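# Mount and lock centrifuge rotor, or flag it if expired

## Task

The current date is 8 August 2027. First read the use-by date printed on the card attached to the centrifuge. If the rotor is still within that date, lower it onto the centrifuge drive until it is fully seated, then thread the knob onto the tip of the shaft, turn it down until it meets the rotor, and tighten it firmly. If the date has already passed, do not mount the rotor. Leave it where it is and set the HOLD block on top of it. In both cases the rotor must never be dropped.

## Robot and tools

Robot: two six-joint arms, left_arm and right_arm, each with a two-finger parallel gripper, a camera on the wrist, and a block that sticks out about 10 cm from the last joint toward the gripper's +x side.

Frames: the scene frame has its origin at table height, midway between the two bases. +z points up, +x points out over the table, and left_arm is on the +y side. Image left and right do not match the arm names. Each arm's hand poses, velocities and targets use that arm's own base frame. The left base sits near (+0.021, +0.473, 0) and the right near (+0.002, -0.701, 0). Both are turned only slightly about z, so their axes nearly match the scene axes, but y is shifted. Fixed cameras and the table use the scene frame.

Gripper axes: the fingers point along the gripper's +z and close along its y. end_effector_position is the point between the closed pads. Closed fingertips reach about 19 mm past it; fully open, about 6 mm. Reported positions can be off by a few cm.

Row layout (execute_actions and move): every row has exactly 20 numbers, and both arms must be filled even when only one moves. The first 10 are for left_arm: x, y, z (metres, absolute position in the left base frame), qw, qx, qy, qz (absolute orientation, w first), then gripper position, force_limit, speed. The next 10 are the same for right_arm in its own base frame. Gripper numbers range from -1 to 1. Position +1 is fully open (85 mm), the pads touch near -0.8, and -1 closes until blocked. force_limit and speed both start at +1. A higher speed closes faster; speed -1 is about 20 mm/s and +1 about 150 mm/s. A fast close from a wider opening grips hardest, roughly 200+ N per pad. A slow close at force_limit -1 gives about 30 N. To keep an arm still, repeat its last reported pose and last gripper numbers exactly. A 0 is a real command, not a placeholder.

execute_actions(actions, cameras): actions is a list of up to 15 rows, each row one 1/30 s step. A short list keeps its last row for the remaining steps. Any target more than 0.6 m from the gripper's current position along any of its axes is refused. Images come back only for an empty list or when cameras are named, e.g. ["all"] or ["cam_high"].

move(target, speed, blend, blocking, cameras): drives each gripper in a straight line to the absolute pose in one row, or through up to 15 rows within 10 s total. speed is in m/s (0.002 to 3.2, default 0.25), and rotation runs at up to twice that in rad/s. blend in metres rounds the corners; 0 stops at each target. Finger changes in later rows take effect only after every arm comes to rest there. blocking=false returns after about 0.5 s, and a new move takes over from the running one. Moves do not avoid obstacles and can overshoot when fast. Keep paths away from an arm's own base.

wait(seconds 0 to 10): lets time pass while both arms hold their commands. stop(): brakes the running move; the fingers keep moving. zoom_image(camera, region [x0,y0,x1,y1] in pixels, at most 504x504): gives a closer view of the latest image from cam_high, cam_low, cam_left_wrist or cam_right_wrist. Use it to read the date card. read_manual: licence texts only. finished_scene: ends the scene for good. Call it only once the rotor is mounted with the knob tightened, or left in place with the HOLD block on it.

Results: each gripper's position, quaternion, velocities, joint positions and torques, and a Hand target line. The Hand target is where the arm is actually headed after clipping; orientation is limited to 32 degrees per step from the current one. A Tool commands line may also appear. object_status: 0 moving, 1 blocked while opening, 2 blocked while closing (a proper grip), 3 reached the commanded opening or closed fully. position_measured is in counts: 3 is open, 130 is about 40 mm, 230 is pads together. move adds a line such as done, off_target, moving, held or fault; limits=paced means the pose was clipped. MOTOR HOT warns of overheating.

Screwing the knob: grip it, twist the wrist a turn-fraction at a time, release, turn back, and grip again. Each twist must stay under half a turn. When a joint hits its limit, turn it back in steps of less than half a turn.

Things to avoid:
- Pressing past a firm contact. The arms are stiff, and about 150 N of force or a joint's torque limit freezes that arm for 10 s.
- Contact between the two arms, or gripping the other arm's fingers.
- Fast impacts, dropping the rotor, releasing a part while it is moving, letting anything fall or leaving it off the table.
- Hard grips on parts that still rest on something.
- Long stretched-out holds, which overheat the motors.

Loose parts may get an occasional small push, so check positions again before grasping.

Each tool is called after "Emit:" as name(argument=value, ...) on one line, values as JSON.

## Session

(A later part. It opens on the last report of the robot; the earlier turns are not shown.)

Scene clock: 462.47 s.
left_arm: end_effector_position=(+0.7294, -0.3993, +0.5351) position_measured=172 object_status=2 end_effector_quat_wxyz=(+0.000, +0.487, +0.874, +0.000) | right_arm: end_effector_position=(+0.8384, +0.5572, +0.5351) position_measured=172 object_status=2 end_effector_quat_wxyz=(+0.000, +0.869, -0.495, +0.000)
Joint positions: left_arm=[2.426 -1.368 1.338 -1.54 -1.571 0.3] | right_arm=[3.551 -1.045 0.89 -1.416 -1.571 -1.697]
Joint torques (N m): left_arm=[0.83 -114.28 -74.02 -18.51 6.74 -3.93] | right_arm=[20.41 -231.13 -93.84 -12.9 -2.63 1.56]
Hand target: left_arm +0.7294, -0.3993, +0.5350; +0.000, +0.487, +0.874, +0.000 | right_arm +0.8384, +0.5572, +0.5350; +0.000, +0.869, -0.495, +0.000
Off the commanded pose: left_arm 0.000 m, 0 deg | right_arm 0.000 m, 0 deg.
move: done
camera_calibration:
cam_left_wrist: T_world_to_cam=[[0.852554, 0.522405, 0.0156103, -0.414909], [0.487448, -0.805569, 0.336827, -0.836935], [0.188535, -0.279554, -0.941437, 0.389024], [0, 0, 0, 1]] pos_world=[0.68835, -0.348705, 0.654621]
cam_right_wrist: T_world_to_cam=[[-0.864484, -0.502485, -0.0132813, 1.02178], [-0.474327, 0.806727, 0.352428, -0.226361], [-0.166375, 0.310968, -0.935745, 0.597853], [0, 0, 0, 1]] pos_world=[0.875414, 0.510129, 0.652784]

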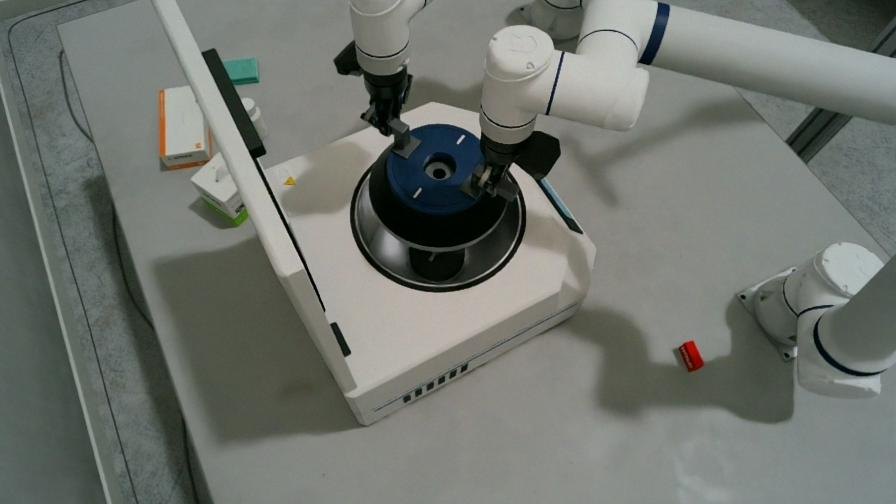

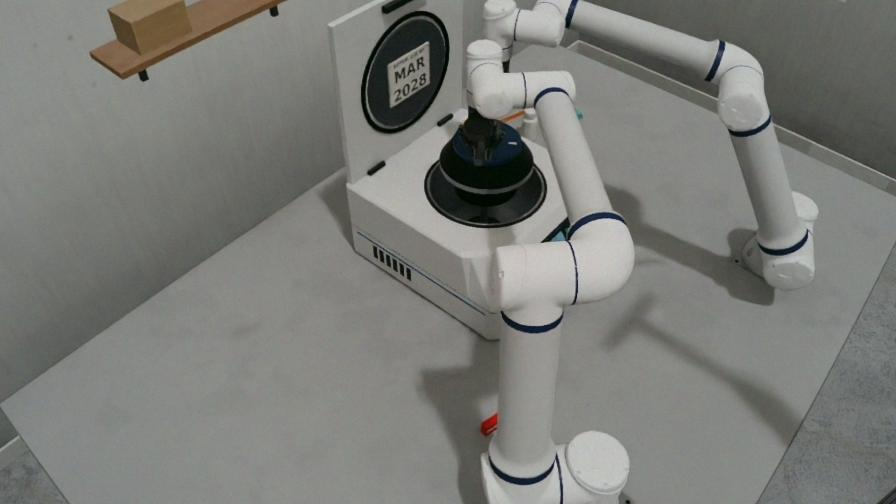

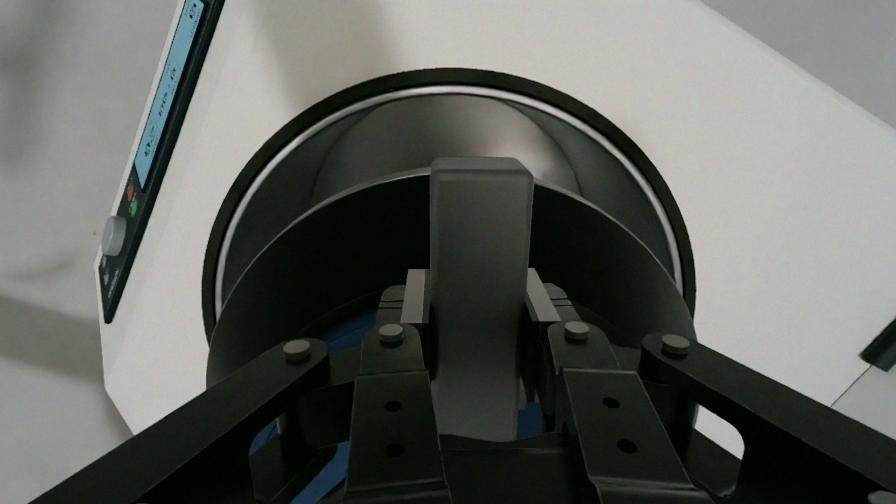

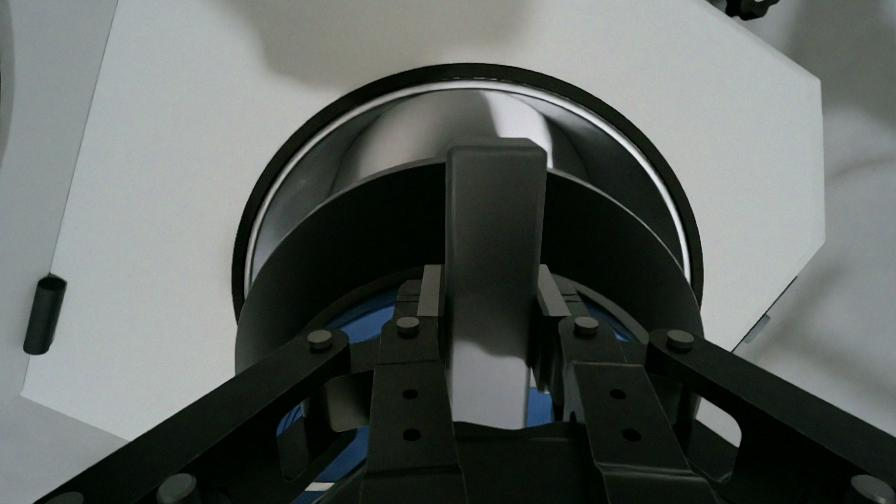

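Emit:
move(target=[[0.7281,-0.3990,0.53,0,0.4866,0.8736,0,-1,0,-1,0.8371,0.5575,0.53,0,0.8689,-0.4950,0,-1,0,-1],[0.7281,-0.3990,0.515,0,0.4866,0.8736,0,-1,0,-1,0.8371,0.5575,0.515,0,0.8689,-0.4950,0,-1,0,-1]], speed=[0.03,0.02], cameras=["all"])

Emit:
zoom_image(camera="cam_high", region=[380, 110, 500, 230])

Scene clock: 482.60 s.
left_arm: end_effector_position=(+0.7281, -0.3990, +0.5151) position_measured=172 object_status=2 end_effector_quat_wxyz=(+0.000, +0.487, +0.874, +0.000) | right_arm: end_effector_position=(+0.8371, +0.5575, +0.5151) position_measured=172 object_status=2 end_effector_quat_wxyz=(+0.000, +0.869, -0.495, +0.000)
Joint positions: left_arm=[2.425 -1.371 1.376 -1.576 -1.571 0.3] | right_arm=[3.552 -1.052 0.937 -1.456 -1.571 -1.696]
Joint torques (N m): left_arm=[2.71 -116.4 -74.18 -18.23 7.13 -3.95] | right_arm=[15.45 -229.37 -97.04 -12.06 0.98 1.14]
Hand target: left_arm +0.7281, -0.3990, +0.5150; +0.000, +0.487, +0.874, +0.000 | right_arm +0.8371, +0.5575, +0.5150; +0.000, +0.869, -0.495, +0.000
Off the commanded pose: left_arm 0.000 m, 0 deg | right_arm 0.000 m, 0 deg.
move: done
camera_calibration:
cam_left_wrist: T_world_to_cam=[[0.852555, 0.522404, 0.0156109, -0.413647], [0.487446, -0.80557, 0.336827, -0.829322], [0.188535, -0.279554, -0.941437, 0.370525], [0, 0, 0, 1]] pos_world=[0.68705, -0.348405, 0.634621]
cam_right_wrist: T_world_to_cam=[[-0.864444, -0.502553, -0.0133103, 1.02048], [-0.474401, 0.806684, 0.352427, -0.220132], [-0.166376, 0.310967, -0.935745, 0.578813], [0, 0, 0, 1]] pos_world=[0.874014, 0.510429, 0.632784]

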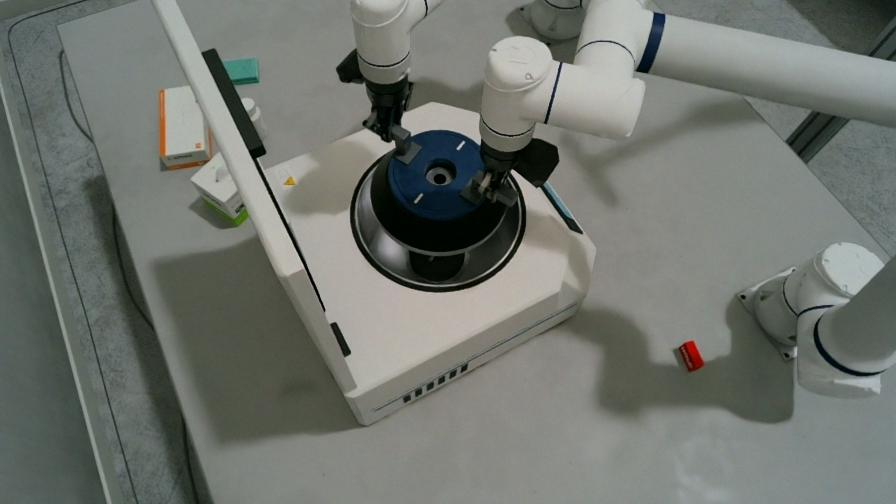

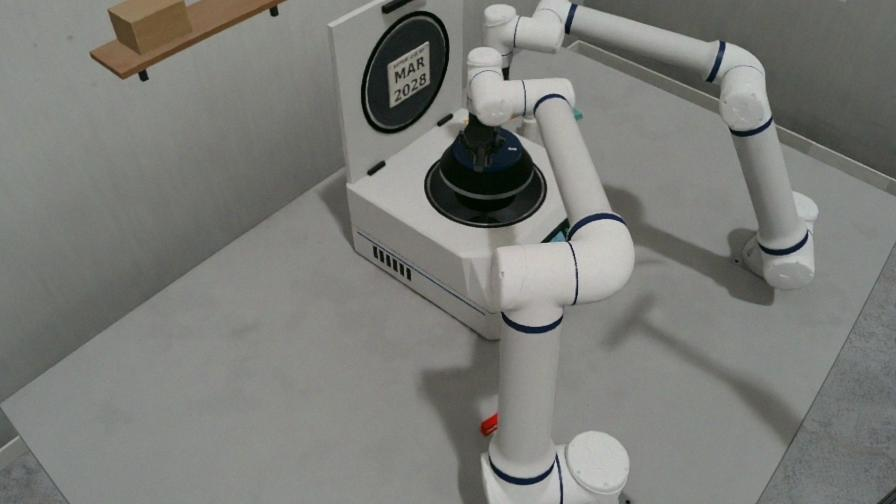

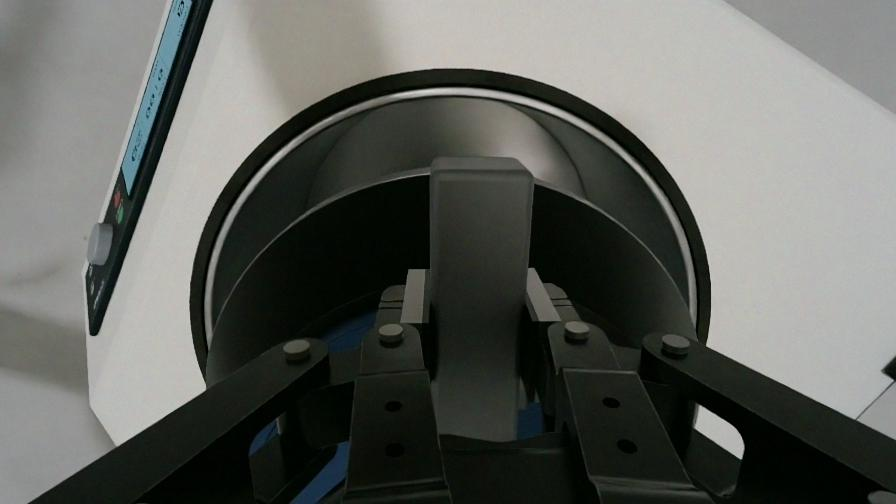

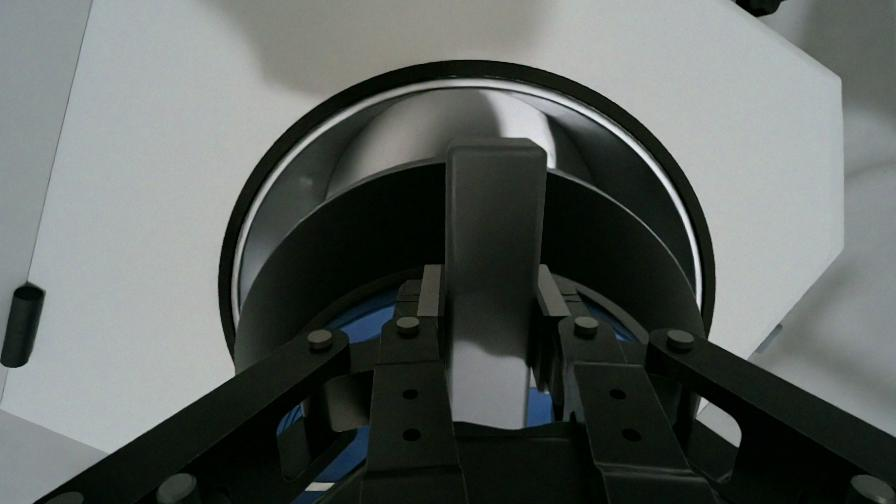

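Scaled by 4.200 from the camera's 896x504 image, which has a finer 1280x720 frame.

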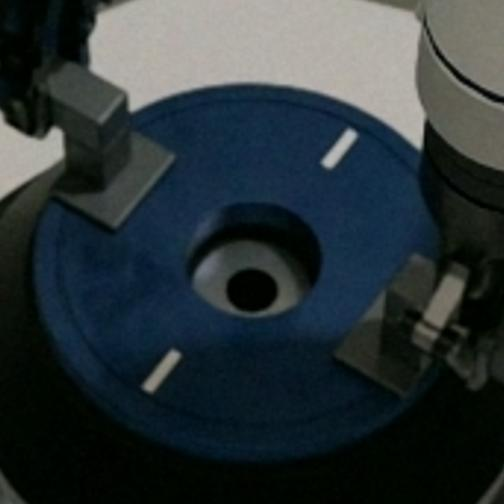

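Emit:
move(target=[0.7281,-0.3990,0.495,0,0.4866,0.8736,0,-1,0,-1,0.8371,0.5575,0.495,0,0.8689,-0.4950,0,-1,0,-1], speed=0.02, cameras=["cam_high","cam_left_wrist","cam_right_wrist"])

Emit:
zoom_image(camera="cam_high", region=[380, 110, 500, 230])

Scene clock: 487.17 s.
left_arm: end_effector_position=(+0.7281, -0.3990, +0.4951) position_measured=172 object_status=2 end_effector_quat_wxyz=(+0.000, +0.487, +0.874, +0.000) | right_arm: end_effector_position=(+0.8371, +0.5575, +0.4951) position_measured=172 object_status=2 end_effector_quat_wxyz=(+0.000, +0.869, -0.495, +0.000)
Joint positions: left_arm=[2.425 -1.37 1.41 -1.611 -1.571 0.3] | right_arm=[3.552 -1.056 0.978 -1.493 -1.571 -1.696]
Joint torques (N m): left_arm=[5.11 -75.78 -74.99 -17.2 7.27 -3.78] | right_arm=[-18.41 -230.07 -96.58 -11.62 -0.78 0.5]
Hand target: left_arm +0.7281, -0.3990, +0.4950; +0.000, +0.487, +0.874, +0.000 | right_arm +0.8371, +0.5575, +0.4950; +0.000, +0.869, -0.495, +0.000
Off the commanded pose: left_arm 0.000 m, 0 deg | right_arm 0.000 m, 0 deg.
move: done
camera_calibration:
cam_left_wrist: T_world_to_cam=[[0.852555, 0.522404, 0.0156109, -0.413335], [0.487446, -0.80557, 0.336827, -0.822586], [0.188535, -0.279554, -0.941437, 0.351696], [0, 0, 0, 1]] pos_world=[0.68705, -0.348405, 0.614621]
cam_right_wrist: T_world_to_cam=[[-0.864493, -0.502468, -0.013328, 1.02027], [-0.474313, 0.806702, 0.352504, -0.213297], [-0.16637, 0.311059, -0.935715, 0.559997], [0, 0, 0, 1]] pos_world=[0.874014, 0.510529, 0.612784]
Images, in order (width x height): cam_high 896x504, cam_left_wrist 896x504, cam_right_wrist 896x504.

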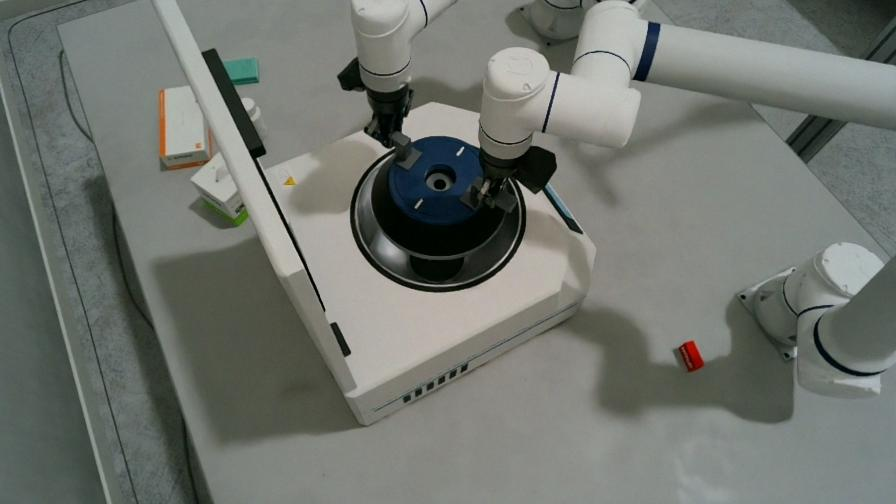

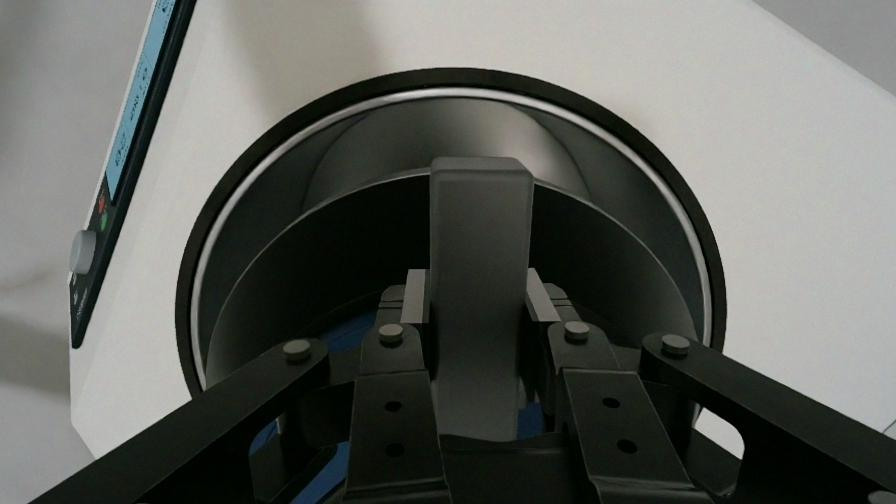

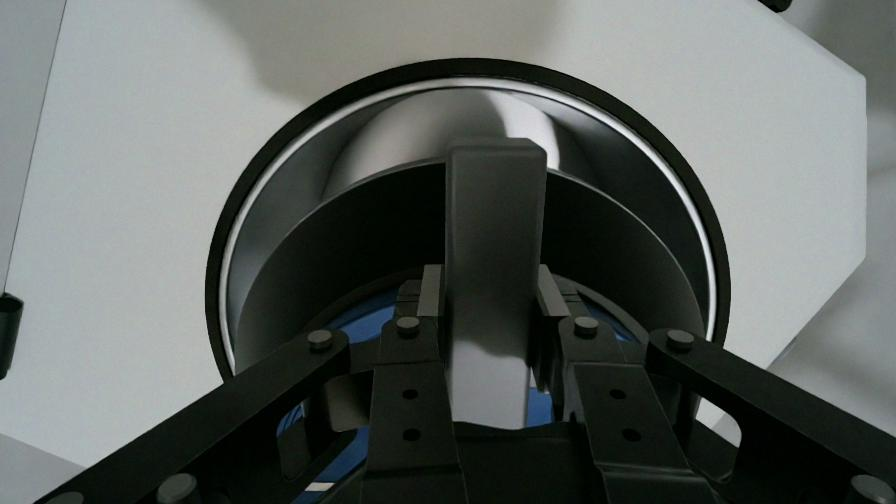

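Scaled by 4.200 from the camera's 896x504 image, which has a finer 1280x720 frame.

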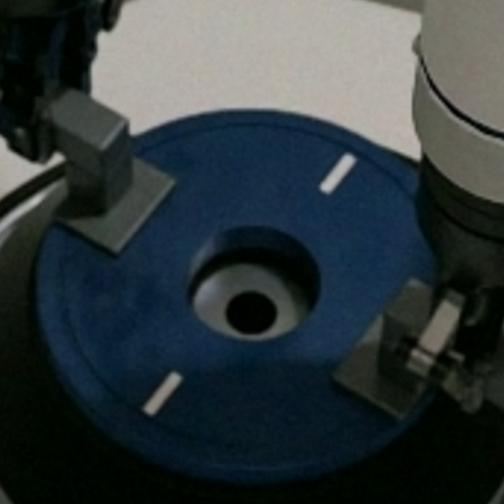

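Emit:
move(target=[0.7281,-0.3990,0.465,0,0.4866,0.8736,0,-1,0,-1,0.8371,0.5575,0.465,0,0.8689,-0.4950,0,-1,0,-1], speed=0.02, cameras=["cam_high","cam_left_wrist","cam_right_wrist"])

Emit:
zoom_image(camera="cam_high", region=[380, 110, 500, 230])

Scene clock: 495.20 s.
left_arm: end_effector_position=(+0.7281, -0.3990, +0.4652) position_measured=172 object_status=2 end_effector_quat_wxyz=(+0.000, +0.487, +0.874, +0.000) | right_arm: end_effector_position=(+0.8371, +0.5575, +0.4652) position_measured=172 object_status=2 end_effector_quat_wxyz=(+0.000, +0.869, -0.495, +0.000)
Joint positions: left_arm=[2.425 -1.367 1.459 -1.663 -1.571 0.3] | right_arm=[3.552 -1.059 1.035 -1.547 -1.571 -1.696]
Joint torques (N m): left_arm=[13.61 -82.1 -75.03 -14.25 6.56 -3.46] | right_arm=[-18.64 -212.96 -83.6 -10.14 -3.27 -0.4]
Hand target: left_arm +0.7281, -0.3990, +0.4650; +0.000, +0.487, +0.874, +0.000 | right_arm +0.8371, +0.5575, +0.4650; +0.000, +0.869, -0.495, +0.000
Off the commanded pose: left_arm 0.000 m, 0 deg | right_arm 0.000 m, 0 deg.
move: done
camera_calibration:
cam_left_wrist: T_world_to_cam=[[0.852555, 0.522404, 0.0156109, -0.412868], [0.487446, -0.80557, 0.336827, -0.812515], [0.188535, -0.279554, -0.941437, 0.323547], [0, 0, 0, 1]] pos_world=[0.68705, -0.348405, 0.584721]
cam_right_wrist: T_world_to_cam=[[-0.864485, -0.502483, -0.0132808, 1.01979], [-0.474326, 0.806727, 0.352428, -0.202599], [-0.166375, 0.310968, -0.935745, 0.532024], [0, 0, 0, 1]] pos_world=[0.874014, 0.510429, 0.582784]
Images, in order (width x height): cam_high 896x504, cam_left_wrist 896x504, cam_right_wrist 896x504.

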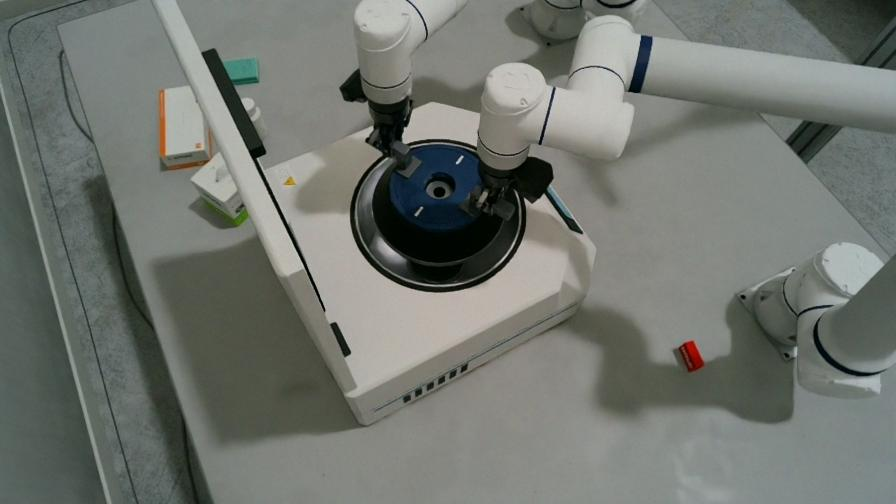

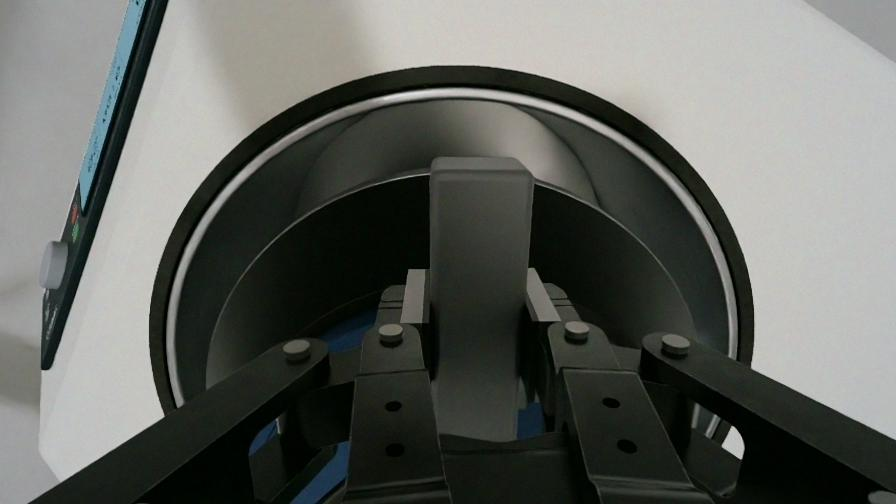

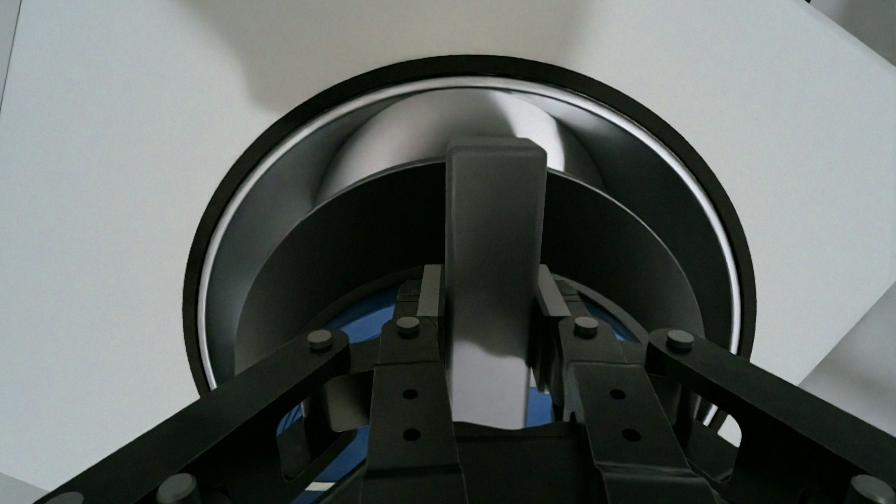

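Scaled by 4.200 from the camera's 896x504 image, which has a finer 1280x720 frame.

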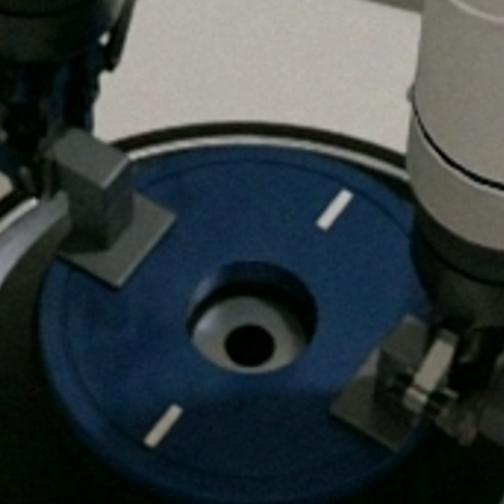

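Emit:
move(target=[0.7281,-0.3990,0.41,0,0.4866,0.8736,0,-1,0,-1,0.8371,0.5575,0.41,0,0.8689,-0.4950,0,-1,0,-1], speed=0.025, cameras=["cam_high","cam_left_wrist","cam_right_wrist"])

Emit:
zoom_image(camera="cam_high", region=[380, 130, 500, 250])

Scene clock: 500.97 s.
left_arm: end_effector_position=(+0.7281, -0.3990, +0.4101) position_measured=172 object_status=2 end_effector_quat_wxyz=(+0.000, +0.487, +0.874, +0.000) | right_arm: end_effector_position=(+0.8371, +0.5575, +0.4101) position_measured=172 object_status=2 end_effector_quat_wxyz=(+0.000, +0.869, -0.495, +0.000)
Joint positions: left_arm=[2.425 -1.355 1.541 -1.757 -1.571 0.3] | right_arm=[3.552 -1.057 1.128 -1.642 -1.571 -1.696]
Joint torques (N m): left_arm=[17.76 -87.79 -67.42 -10 5.65 -2.79] | right_arm=[0.39 -156.14 -75.37 -8.66 -0.99 -1.39]
Hand target: left_arm +0.7281, -0.3990, +0.4100; +0.000, +0.487, +0.874, +0.000 | right_arm +0.8371, +0.5575, +0.4100; +0.000, +0.869, -0.495, +0.000
Off the commanded pose: left_arm 0.000 m, 0 deg | right_arm 0.000 m, 0 deg.
move: done
camera_calibration:
cam_left_wrist: T_world_to_cam=[[0.852554, 0.522405, 0.0156103, -0.412007], [0.487448, -0.805569, 0.336827, -0.793956], [0.188535, -0.279554, -0.941437, 0.271674], [0, 0, 0, 1]] pos_world=[0.68705, -0.348405, 0.529621]
cam_right_wrist: T_world_to_cam=[[-0.864493, -0.502468, -0.013328, 1.01909], [-0.474313, 0.806702, 0.352504, -0.183253], [-0.16637, 0.311059, -0.935715, 0.480493], [0, 0, 0, 1]] pos_world=[0.874014, 0.510429, 0.527784]
Images, in order (width x height): cam_high 896x504, cam_left_wrist 896x504, cam_right_wrist 896x504.

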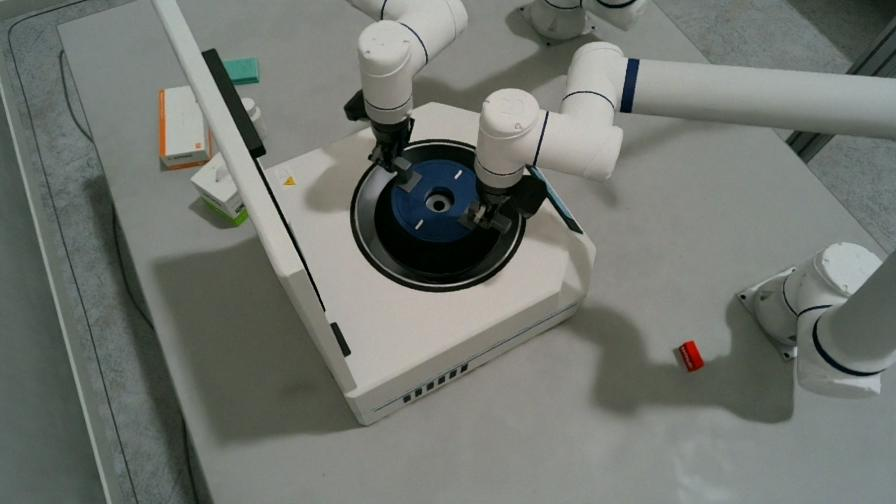

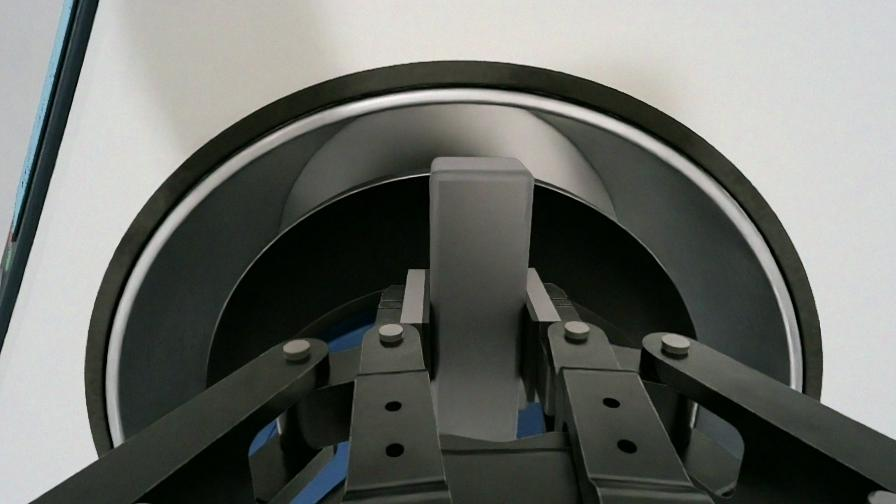

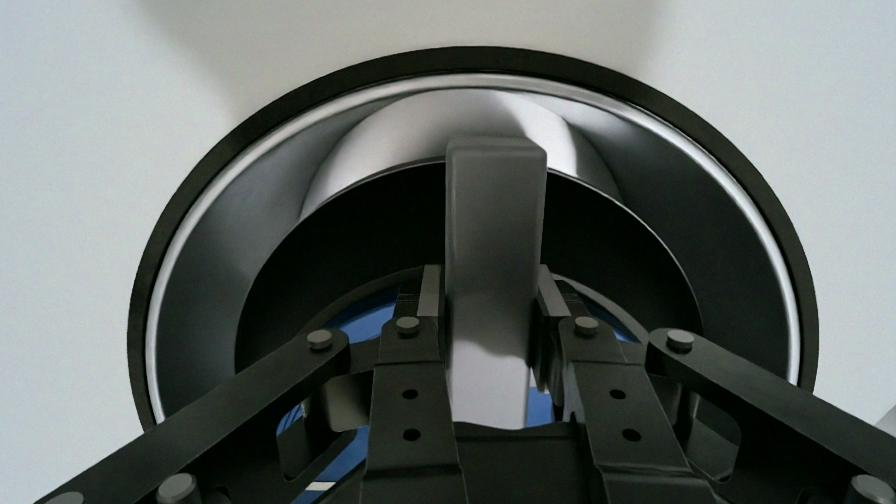

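Scaled by 4.200 from the camera's 896x504 image, which has a finer 1280x720 frame.

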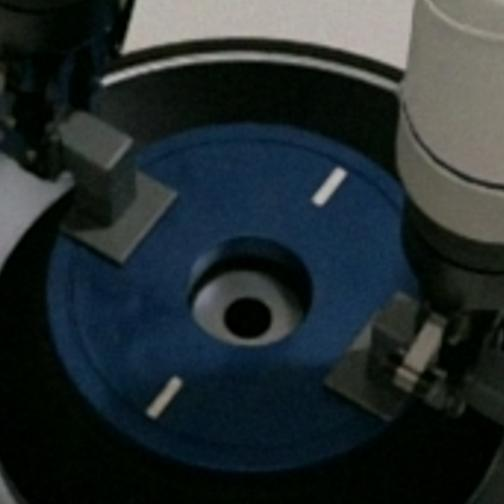

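Emit:
move(target=[0.7281,-0.3990,0.37,0,0.4866,0.8736,0,-1,0,-1,0.8371,0.5575,0.37,0,0.8689,-0.4950,0,-1,0,-1], speed=0.02, cameras=["cam_high","cam_low","cam_left_wrist","cam_right_wrist"])

Emit:
zoom_image(camera="cam_high", region=[380, 140, 500, 260])

Scene clock: 506.73 s.
left_arm: end_effector_position=(+0.7281, -0.3990, +0.3702) position_measured=172 object_status=2 end_effector_quat_wxyz=(+0.000, +0.487, +0.874, +0.000) | right_arm: end_effector_position=(+0.8371, +0.5575, +0.3702) position_measured=172 object_status=2 end_effector_quat_wxyz=(+0.000, +0.869, -0.495, +0.000)
Joint positions: left_arm=[2.425 -1.34 1.595 -1.826 -1.571 0.3] | right_arm=[3.552 -1.049 1.187 -1.709 -1.571 -1.696]
Joint torques (N m): left_arm=[22.89 -87.96 -60.23 -5.49 6.81 -2.88] | right_arm=[18.29 -147.7 -70.05 -8.02 -3.27 -1.32]
Hand target: left_arm +0.7281, -0.3990, +0.3700; +0.000, +0.487, +0.874, +0.000 | right_arm +0.8371, +0.5575, +0.3700; +0.000, +0.869, -0.495, +0.000
Off the commanded pose: left_arm 0.000 m, 0 deg | right_arm 0.000 m, 0 deg.
move: done
camera_calibration:
cam_left_wrist: T_world_to_cam=[[0.852554, 0.522405, 0.0156103, -0.411384], [0.487448, -0.805569, 0.336827, -0.780517], [0.188535, -0.279554, -0.941437, 0.23411], [0, 0, 0, 1]] pos_world=[0.68705, -0.348405, 0.489721]
cam_right_wrist: T_world_to_cam=[[-0.864485, -0.502483, -0.0132808, 1.01853], [-0.474326, 0.806727, 0.352428, -0.169118], [-0.166375, 0.310968, -0.935745, 0.443129], [0, 0, 0, 1]] pos_world=[0.874014, 0.510429, 0.487784]

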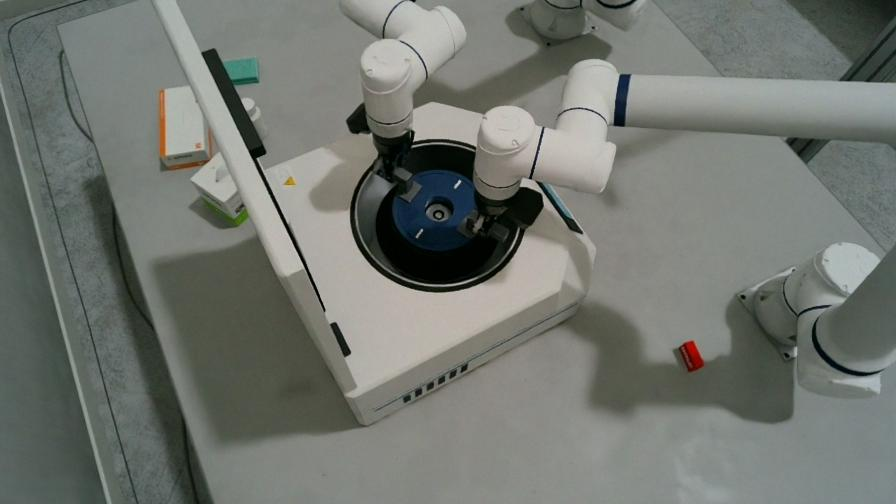

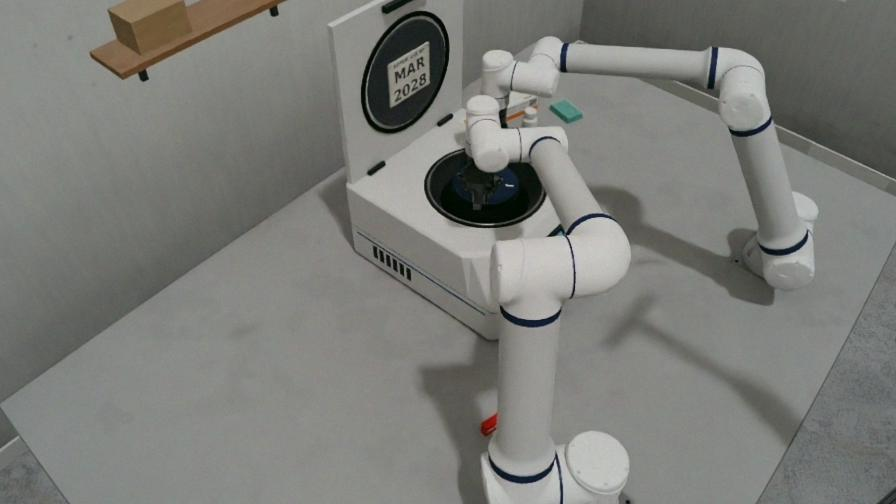

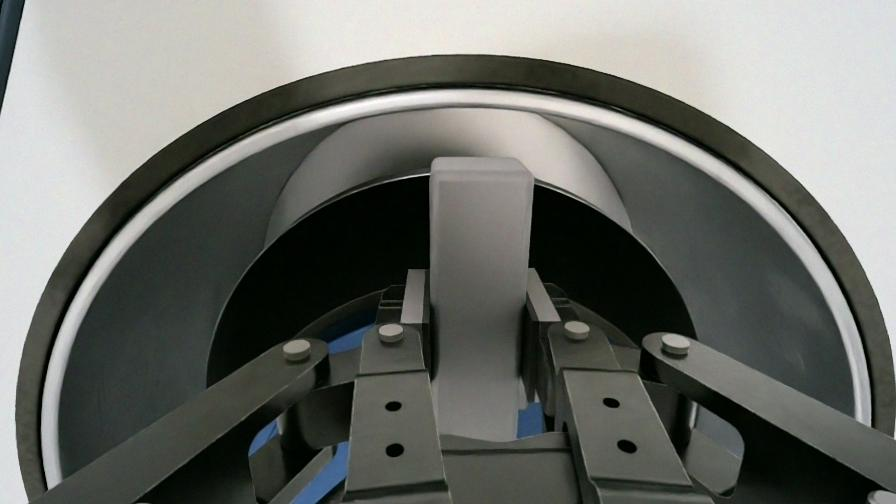

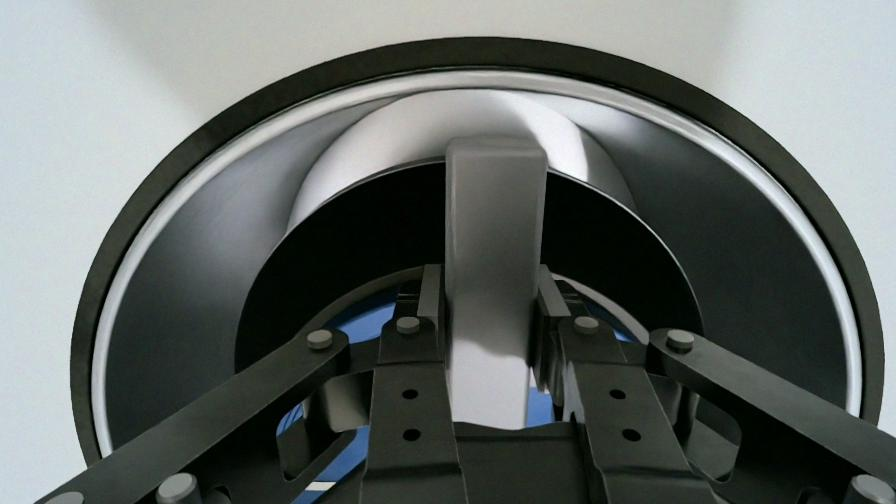

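Scaled by 4.200 from the camera's 896x504 image, which has a finer 1280x720 frame.

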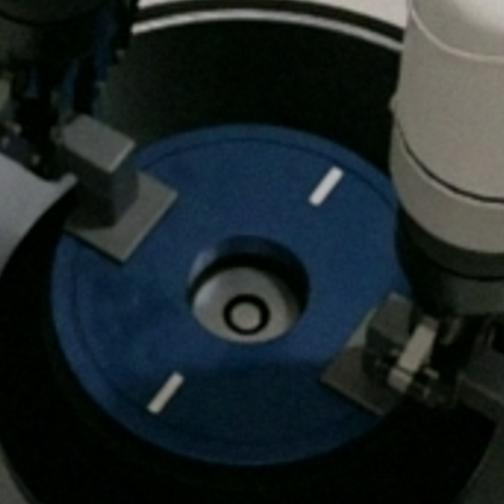

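Emit:
move(target=[0.7281,-0.3990,0.355,0,0.4866,0.8736,0,-1,0,-1,0.8371,0.5575,0.355,0,0.8689,-0.4950,0,-1,0,-1], speed=0.01, cameras=["cam_high"])

Emit:
zoom_image(camera="cam_high", region=[380, 140, 500, 260])

Scene clock: 513.83 s.
left_arm: end_effector_position=(+0.7281, -0.3990, +0.3552) position_measured=172 object_status=2 end_effector_quat_wxyz=(+0.000, +0.487, +0.874, +0.000) end_effector_velocity=(+0.000, -0.001, -0.001) end_effector_angular_velocity=(-0.003, -0.002, +0.000) | right_arm: end_effector_position=(+0.8371, +0.5575, +0.3551) position_measured=172 object_status=2 end_effector_quat_wxyz=(+0.000, +0.869, -0.495, +0.000)
Joint positions: left_arm=[2.425 -1.334 1.614 -1.851 -1.571 0.3] | right_arm=[3.552 -1.045 1.208 -1.733 -1.571 -1.696]
Joint velocities: left_arm=[0 0 0.002 -0.006 -0.001 0] | right_arm=[within noise]
Joint torques (N m): left_arm=[26.05 -90.31 -56.47 -3.21 10.27 -2.72] | right_arm=[18.36 -145.56 -67.19 -8.03 0.13 -1.28]
Hand target: left_arm +0.7281, -0.3990, +0.3550; +0.000, +0.487, +0.874, +0.000 | right_arm +0.8371, +0.5575, +0.3550; +0.000, +0.869, -0.495, +0.000
Off the commanded pose: left_arm 0.000 m, 0 deg | right_arm 0.000 m, 0 deg.
move: done
Images, in order (width x height): cam_high 896x504.

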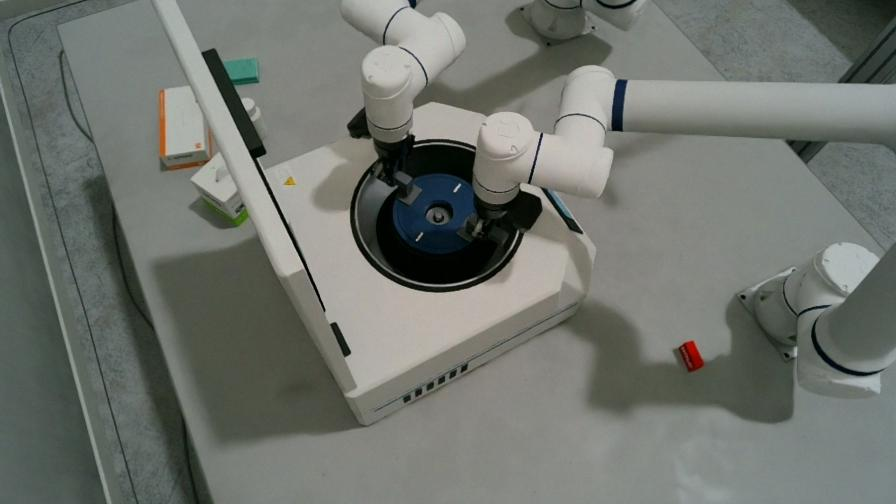

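Scaled by 4.200 from the camera's 896x504 image, which has a finer 1280x720 frame.

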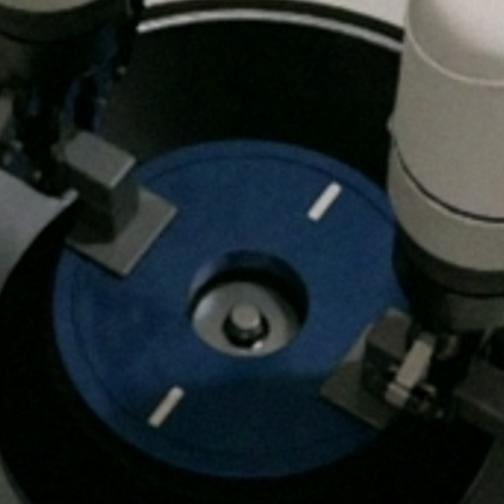

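Emit:
move(target=[0.7281,-0.3990,0.351,0,0.4866,0.8736,0,-1,0,-1,0.8371,0.5575,0.351,0,0.8689,-0.4950,0,-1,0,-1], speed=0.008)

Emit:
move(target=[0.7281,-0.3990,0.347,0,0.4866,0.8736,0,-1,0,-1,0.8371,0.5575,0.347,0,0.8689,-0.4950,0,-1,0,-1], speed=0.008)

Scene clock: 517.90 s.
left_arm: end_effector_position=(+0.7281, -0.3990, +0.3511) position_measured=172 object_status=2 end_effector_quat_wxyz=(+0.000, +0.487, +0.874, +0.000) | right_arm: end_effector_position=(+0.8371, +0.5575, +0.3511) position_measured=172 object_status=2 end_effector_quat_wxyz=(+0.000, +0.869, -0.495, +0.000)
Joint positions: left_arm=[2.425 -1.332 1.619 -1.858 -1.571 0.3] | right_arm=[3.552 -1.044 1.213 -1.74 -1.571 -1.696]
Joint torques (N m): left_arm=[27.9 -91.43 -55.15 -3.59 10.21 -3.13] | right_arm=[19.01 -145.43 -65.51 -7.17 1.92 -1.13]
Hand target: left_arm +0.7281, -0.3990, +0.3510; +0.000, +0.487, +0.874, +0.000 | right_arm +0.8371, +0.5575, +0.3510; +0.000, +0.869, -0.495, +0.000
Off the commanded pose: left_arm 0.000 m, 0 deg | right_arm 0.000 m, 0 deg.
move: done

Scene clock: 518.63 s.
left_arm: end_effector_position=(+0.7281, -0.3990, +0.3471) position_measured=172 object_status=2 end_effector_quat_wxyz=(+0.000, +0.487, +0.874, +0.000) | right_arm: end_effector_position=(+0.8371, +0.5575, +0.3471) position_measured=172 object_status=2 end_effector_quat_wxyz=(+0.000, +0.869, -0.495, +0.000)
Joint positions: left_arm=[2.425 -1.33 1.624 -1.865 -1.571 0.3] | right_arm=[3.552 -1.043 1.218 -1.746 -1.571 -1.696]
Joint torques (N m): left_arm=[30.49 -88.19 -54.02 -2.05 10.66 -2.8] | right_arm=[18.3 -145.6 -66.48 -7.82 1.62 -1.05]
Hand target: left_arm +0.7281, -0.3990, +0.3470; +0.000, +0.487, +0.874, +0.000 | right_arm +0.8371, +0.5575, +0.3470; +0.000, +0.869, -0.495, +0.000
Off the commanded pose: left_arm 0.000 m, 0 deg | right_arm 0.000 m, 0 deg.
move: done

Emit:
move(target=[0.7281,-0.3990,0.344,0,0.4866,0.8736,0,-1,0,-1,0.8371,0.5575,0.344,0,0.8689,-0.4950,0,-1,0,-1], speed=0.006)

Emit:
move(target=[0.7281,-0.3990,0.341,0,0.4866,0.8736,0,-1,0,-1,0.8371,0.5575,0.341,0,0.8689,-0.4950,0,-1,0,-1], speed=0.006, cameras=["cam_high","cam_left_wrist","cam_right_wrist"])

Emit:
zoom_image(camera="cam_high", region=[380, 140, 500, 260])

Scene clock: 527.40 s.
left_arm: end_effector_position=(+0.7281, -0.3990, +0.3441) position_measured=172 object_status=2 end_effector_quat_wxyz=(+0.000, +0.487, +0.874, +0.000) | right_arm: end_effector_position=(+0.8371, +0.5575, +0.3441) position_measured=172 object_status=2 end_effector_quat_wxyz=(+0.000, +0.869, -0.495, +0.000)
Joint positions: left_arm=[2.425 -1.329 1.628 -1.87 -1.571 0.3] | right_arm=[3.552 -1.042 1.222 -1.751 -1.571 -1.696]
Joint torques (N m): left_arm=[32.18 -85.49 -50.89 -1.86 10.48 -3.02] | right_arm=[17.95 -143.96 -67.12 -7.7 1.95 -1.03]
Hand target: left_arm +0.7281, -0.3990, +0.3440; +0.000, +0.487, +0.874, +0.000 | right_arm +0.8371, +0.5575, +0.3440; +0.000, +0.869, -0.495, +0.000
Off the commanded pose: left_arm 0.000 m, 0 deg | right_arm 0.000 m, 0 deg.
move: done

Scene clock: 528.13 s.
left_arm: end_effector_position=(+0.7281, -0.3990, +0.3411) position_measured=172 object_status=2 end_effector_quat_wxyz=(+0.000, +0.487, +0.874, +0.000) | right_arm: end_effector_position=(+0.8371, +0.5575, +0.3411) position_measured=172 object_status=2 end_effector_quat_wxyz=(+0.000, +0.869, -0.495, +0.000)
Joint positions: left_arm=[2.425 -1.327 1.632 -1.875 -1.571 0.3] | right_arm=[3.552 -1.041 1.226 -1.756 -1.571 -1.696]
Joint torques (N m): left_arm=[32.49 -85.75 -51.47 -2.15 10.5 -2.55] | right_arm=[19.3 -146.14 -67.72 -7.76 1.75 -0.97]
Hand target: left_arm +0.7281, -0.3990, +0.3410; +0.000, +0.487, +0.874, +0.000 | right_arm +0.8371, +0.5575, +0.3410; +0.000, +0.869, -0.495, +0.000
Off the commanded pose: left_arm 0.000 m, 0 deg | right_arm 0.000 m, 0 deg.
move: done
camera_calibration:
cam_left_wrist: T_world_to_cam=[[0.852555, 0.522404, 0.0156109, -0.410931], [0.487446, -0.80557, 0.336827, -0.770715], [0.188535, -0.279554, -0.941437, 0.206715], [0, 0, 0, 1]] pos_world=[0.68705, -0.348405, 0.460621]
cam_right_wrist: T_world_to_cam=[[-0.864485, -0.502483, -0.0132808, 1.01815], [-0.474326, 0.806727, 0.352428, -0.158863], [-0.166375, 0.310968, -0.935745, 0.415898], [0, 0, 0, 1]] pos_world=[0.874014, 0.510429, 0.458684]
Images, in order (width x height): cam_high 896x504, cam_left_wrist 896x504, cam_right_wrist 896x504.

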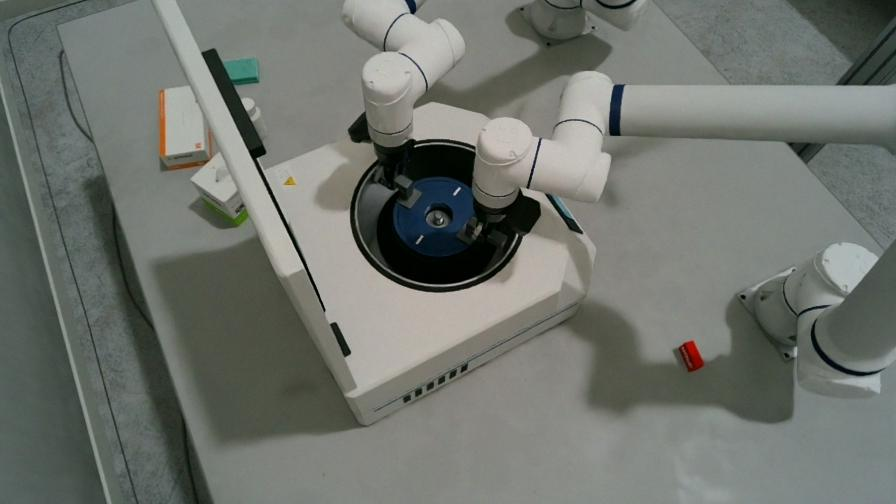

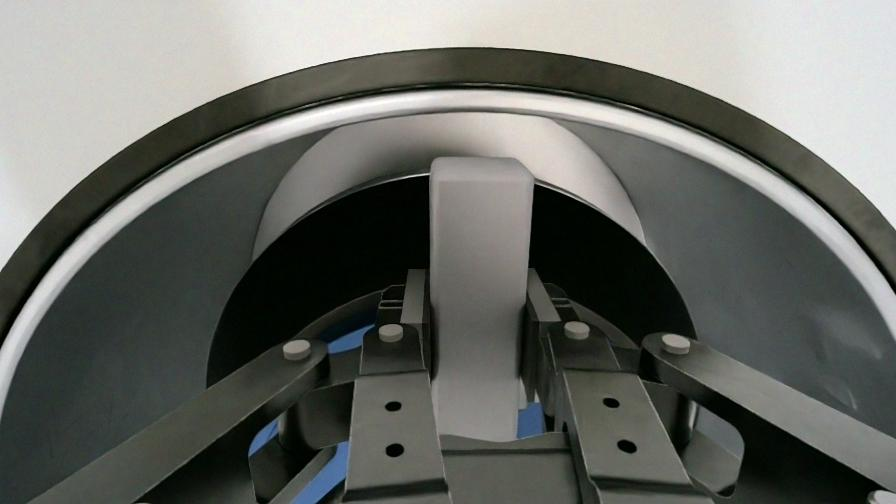

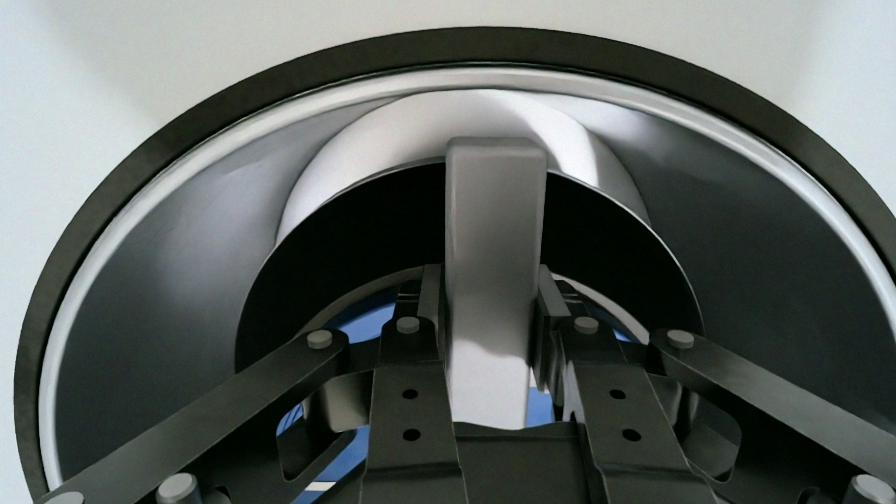

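Scaled by 4.200 from the camera's 896x504 image, which has a finer 1280x720 frame.

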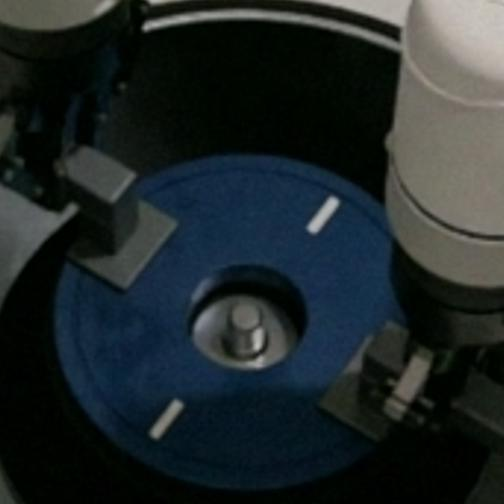

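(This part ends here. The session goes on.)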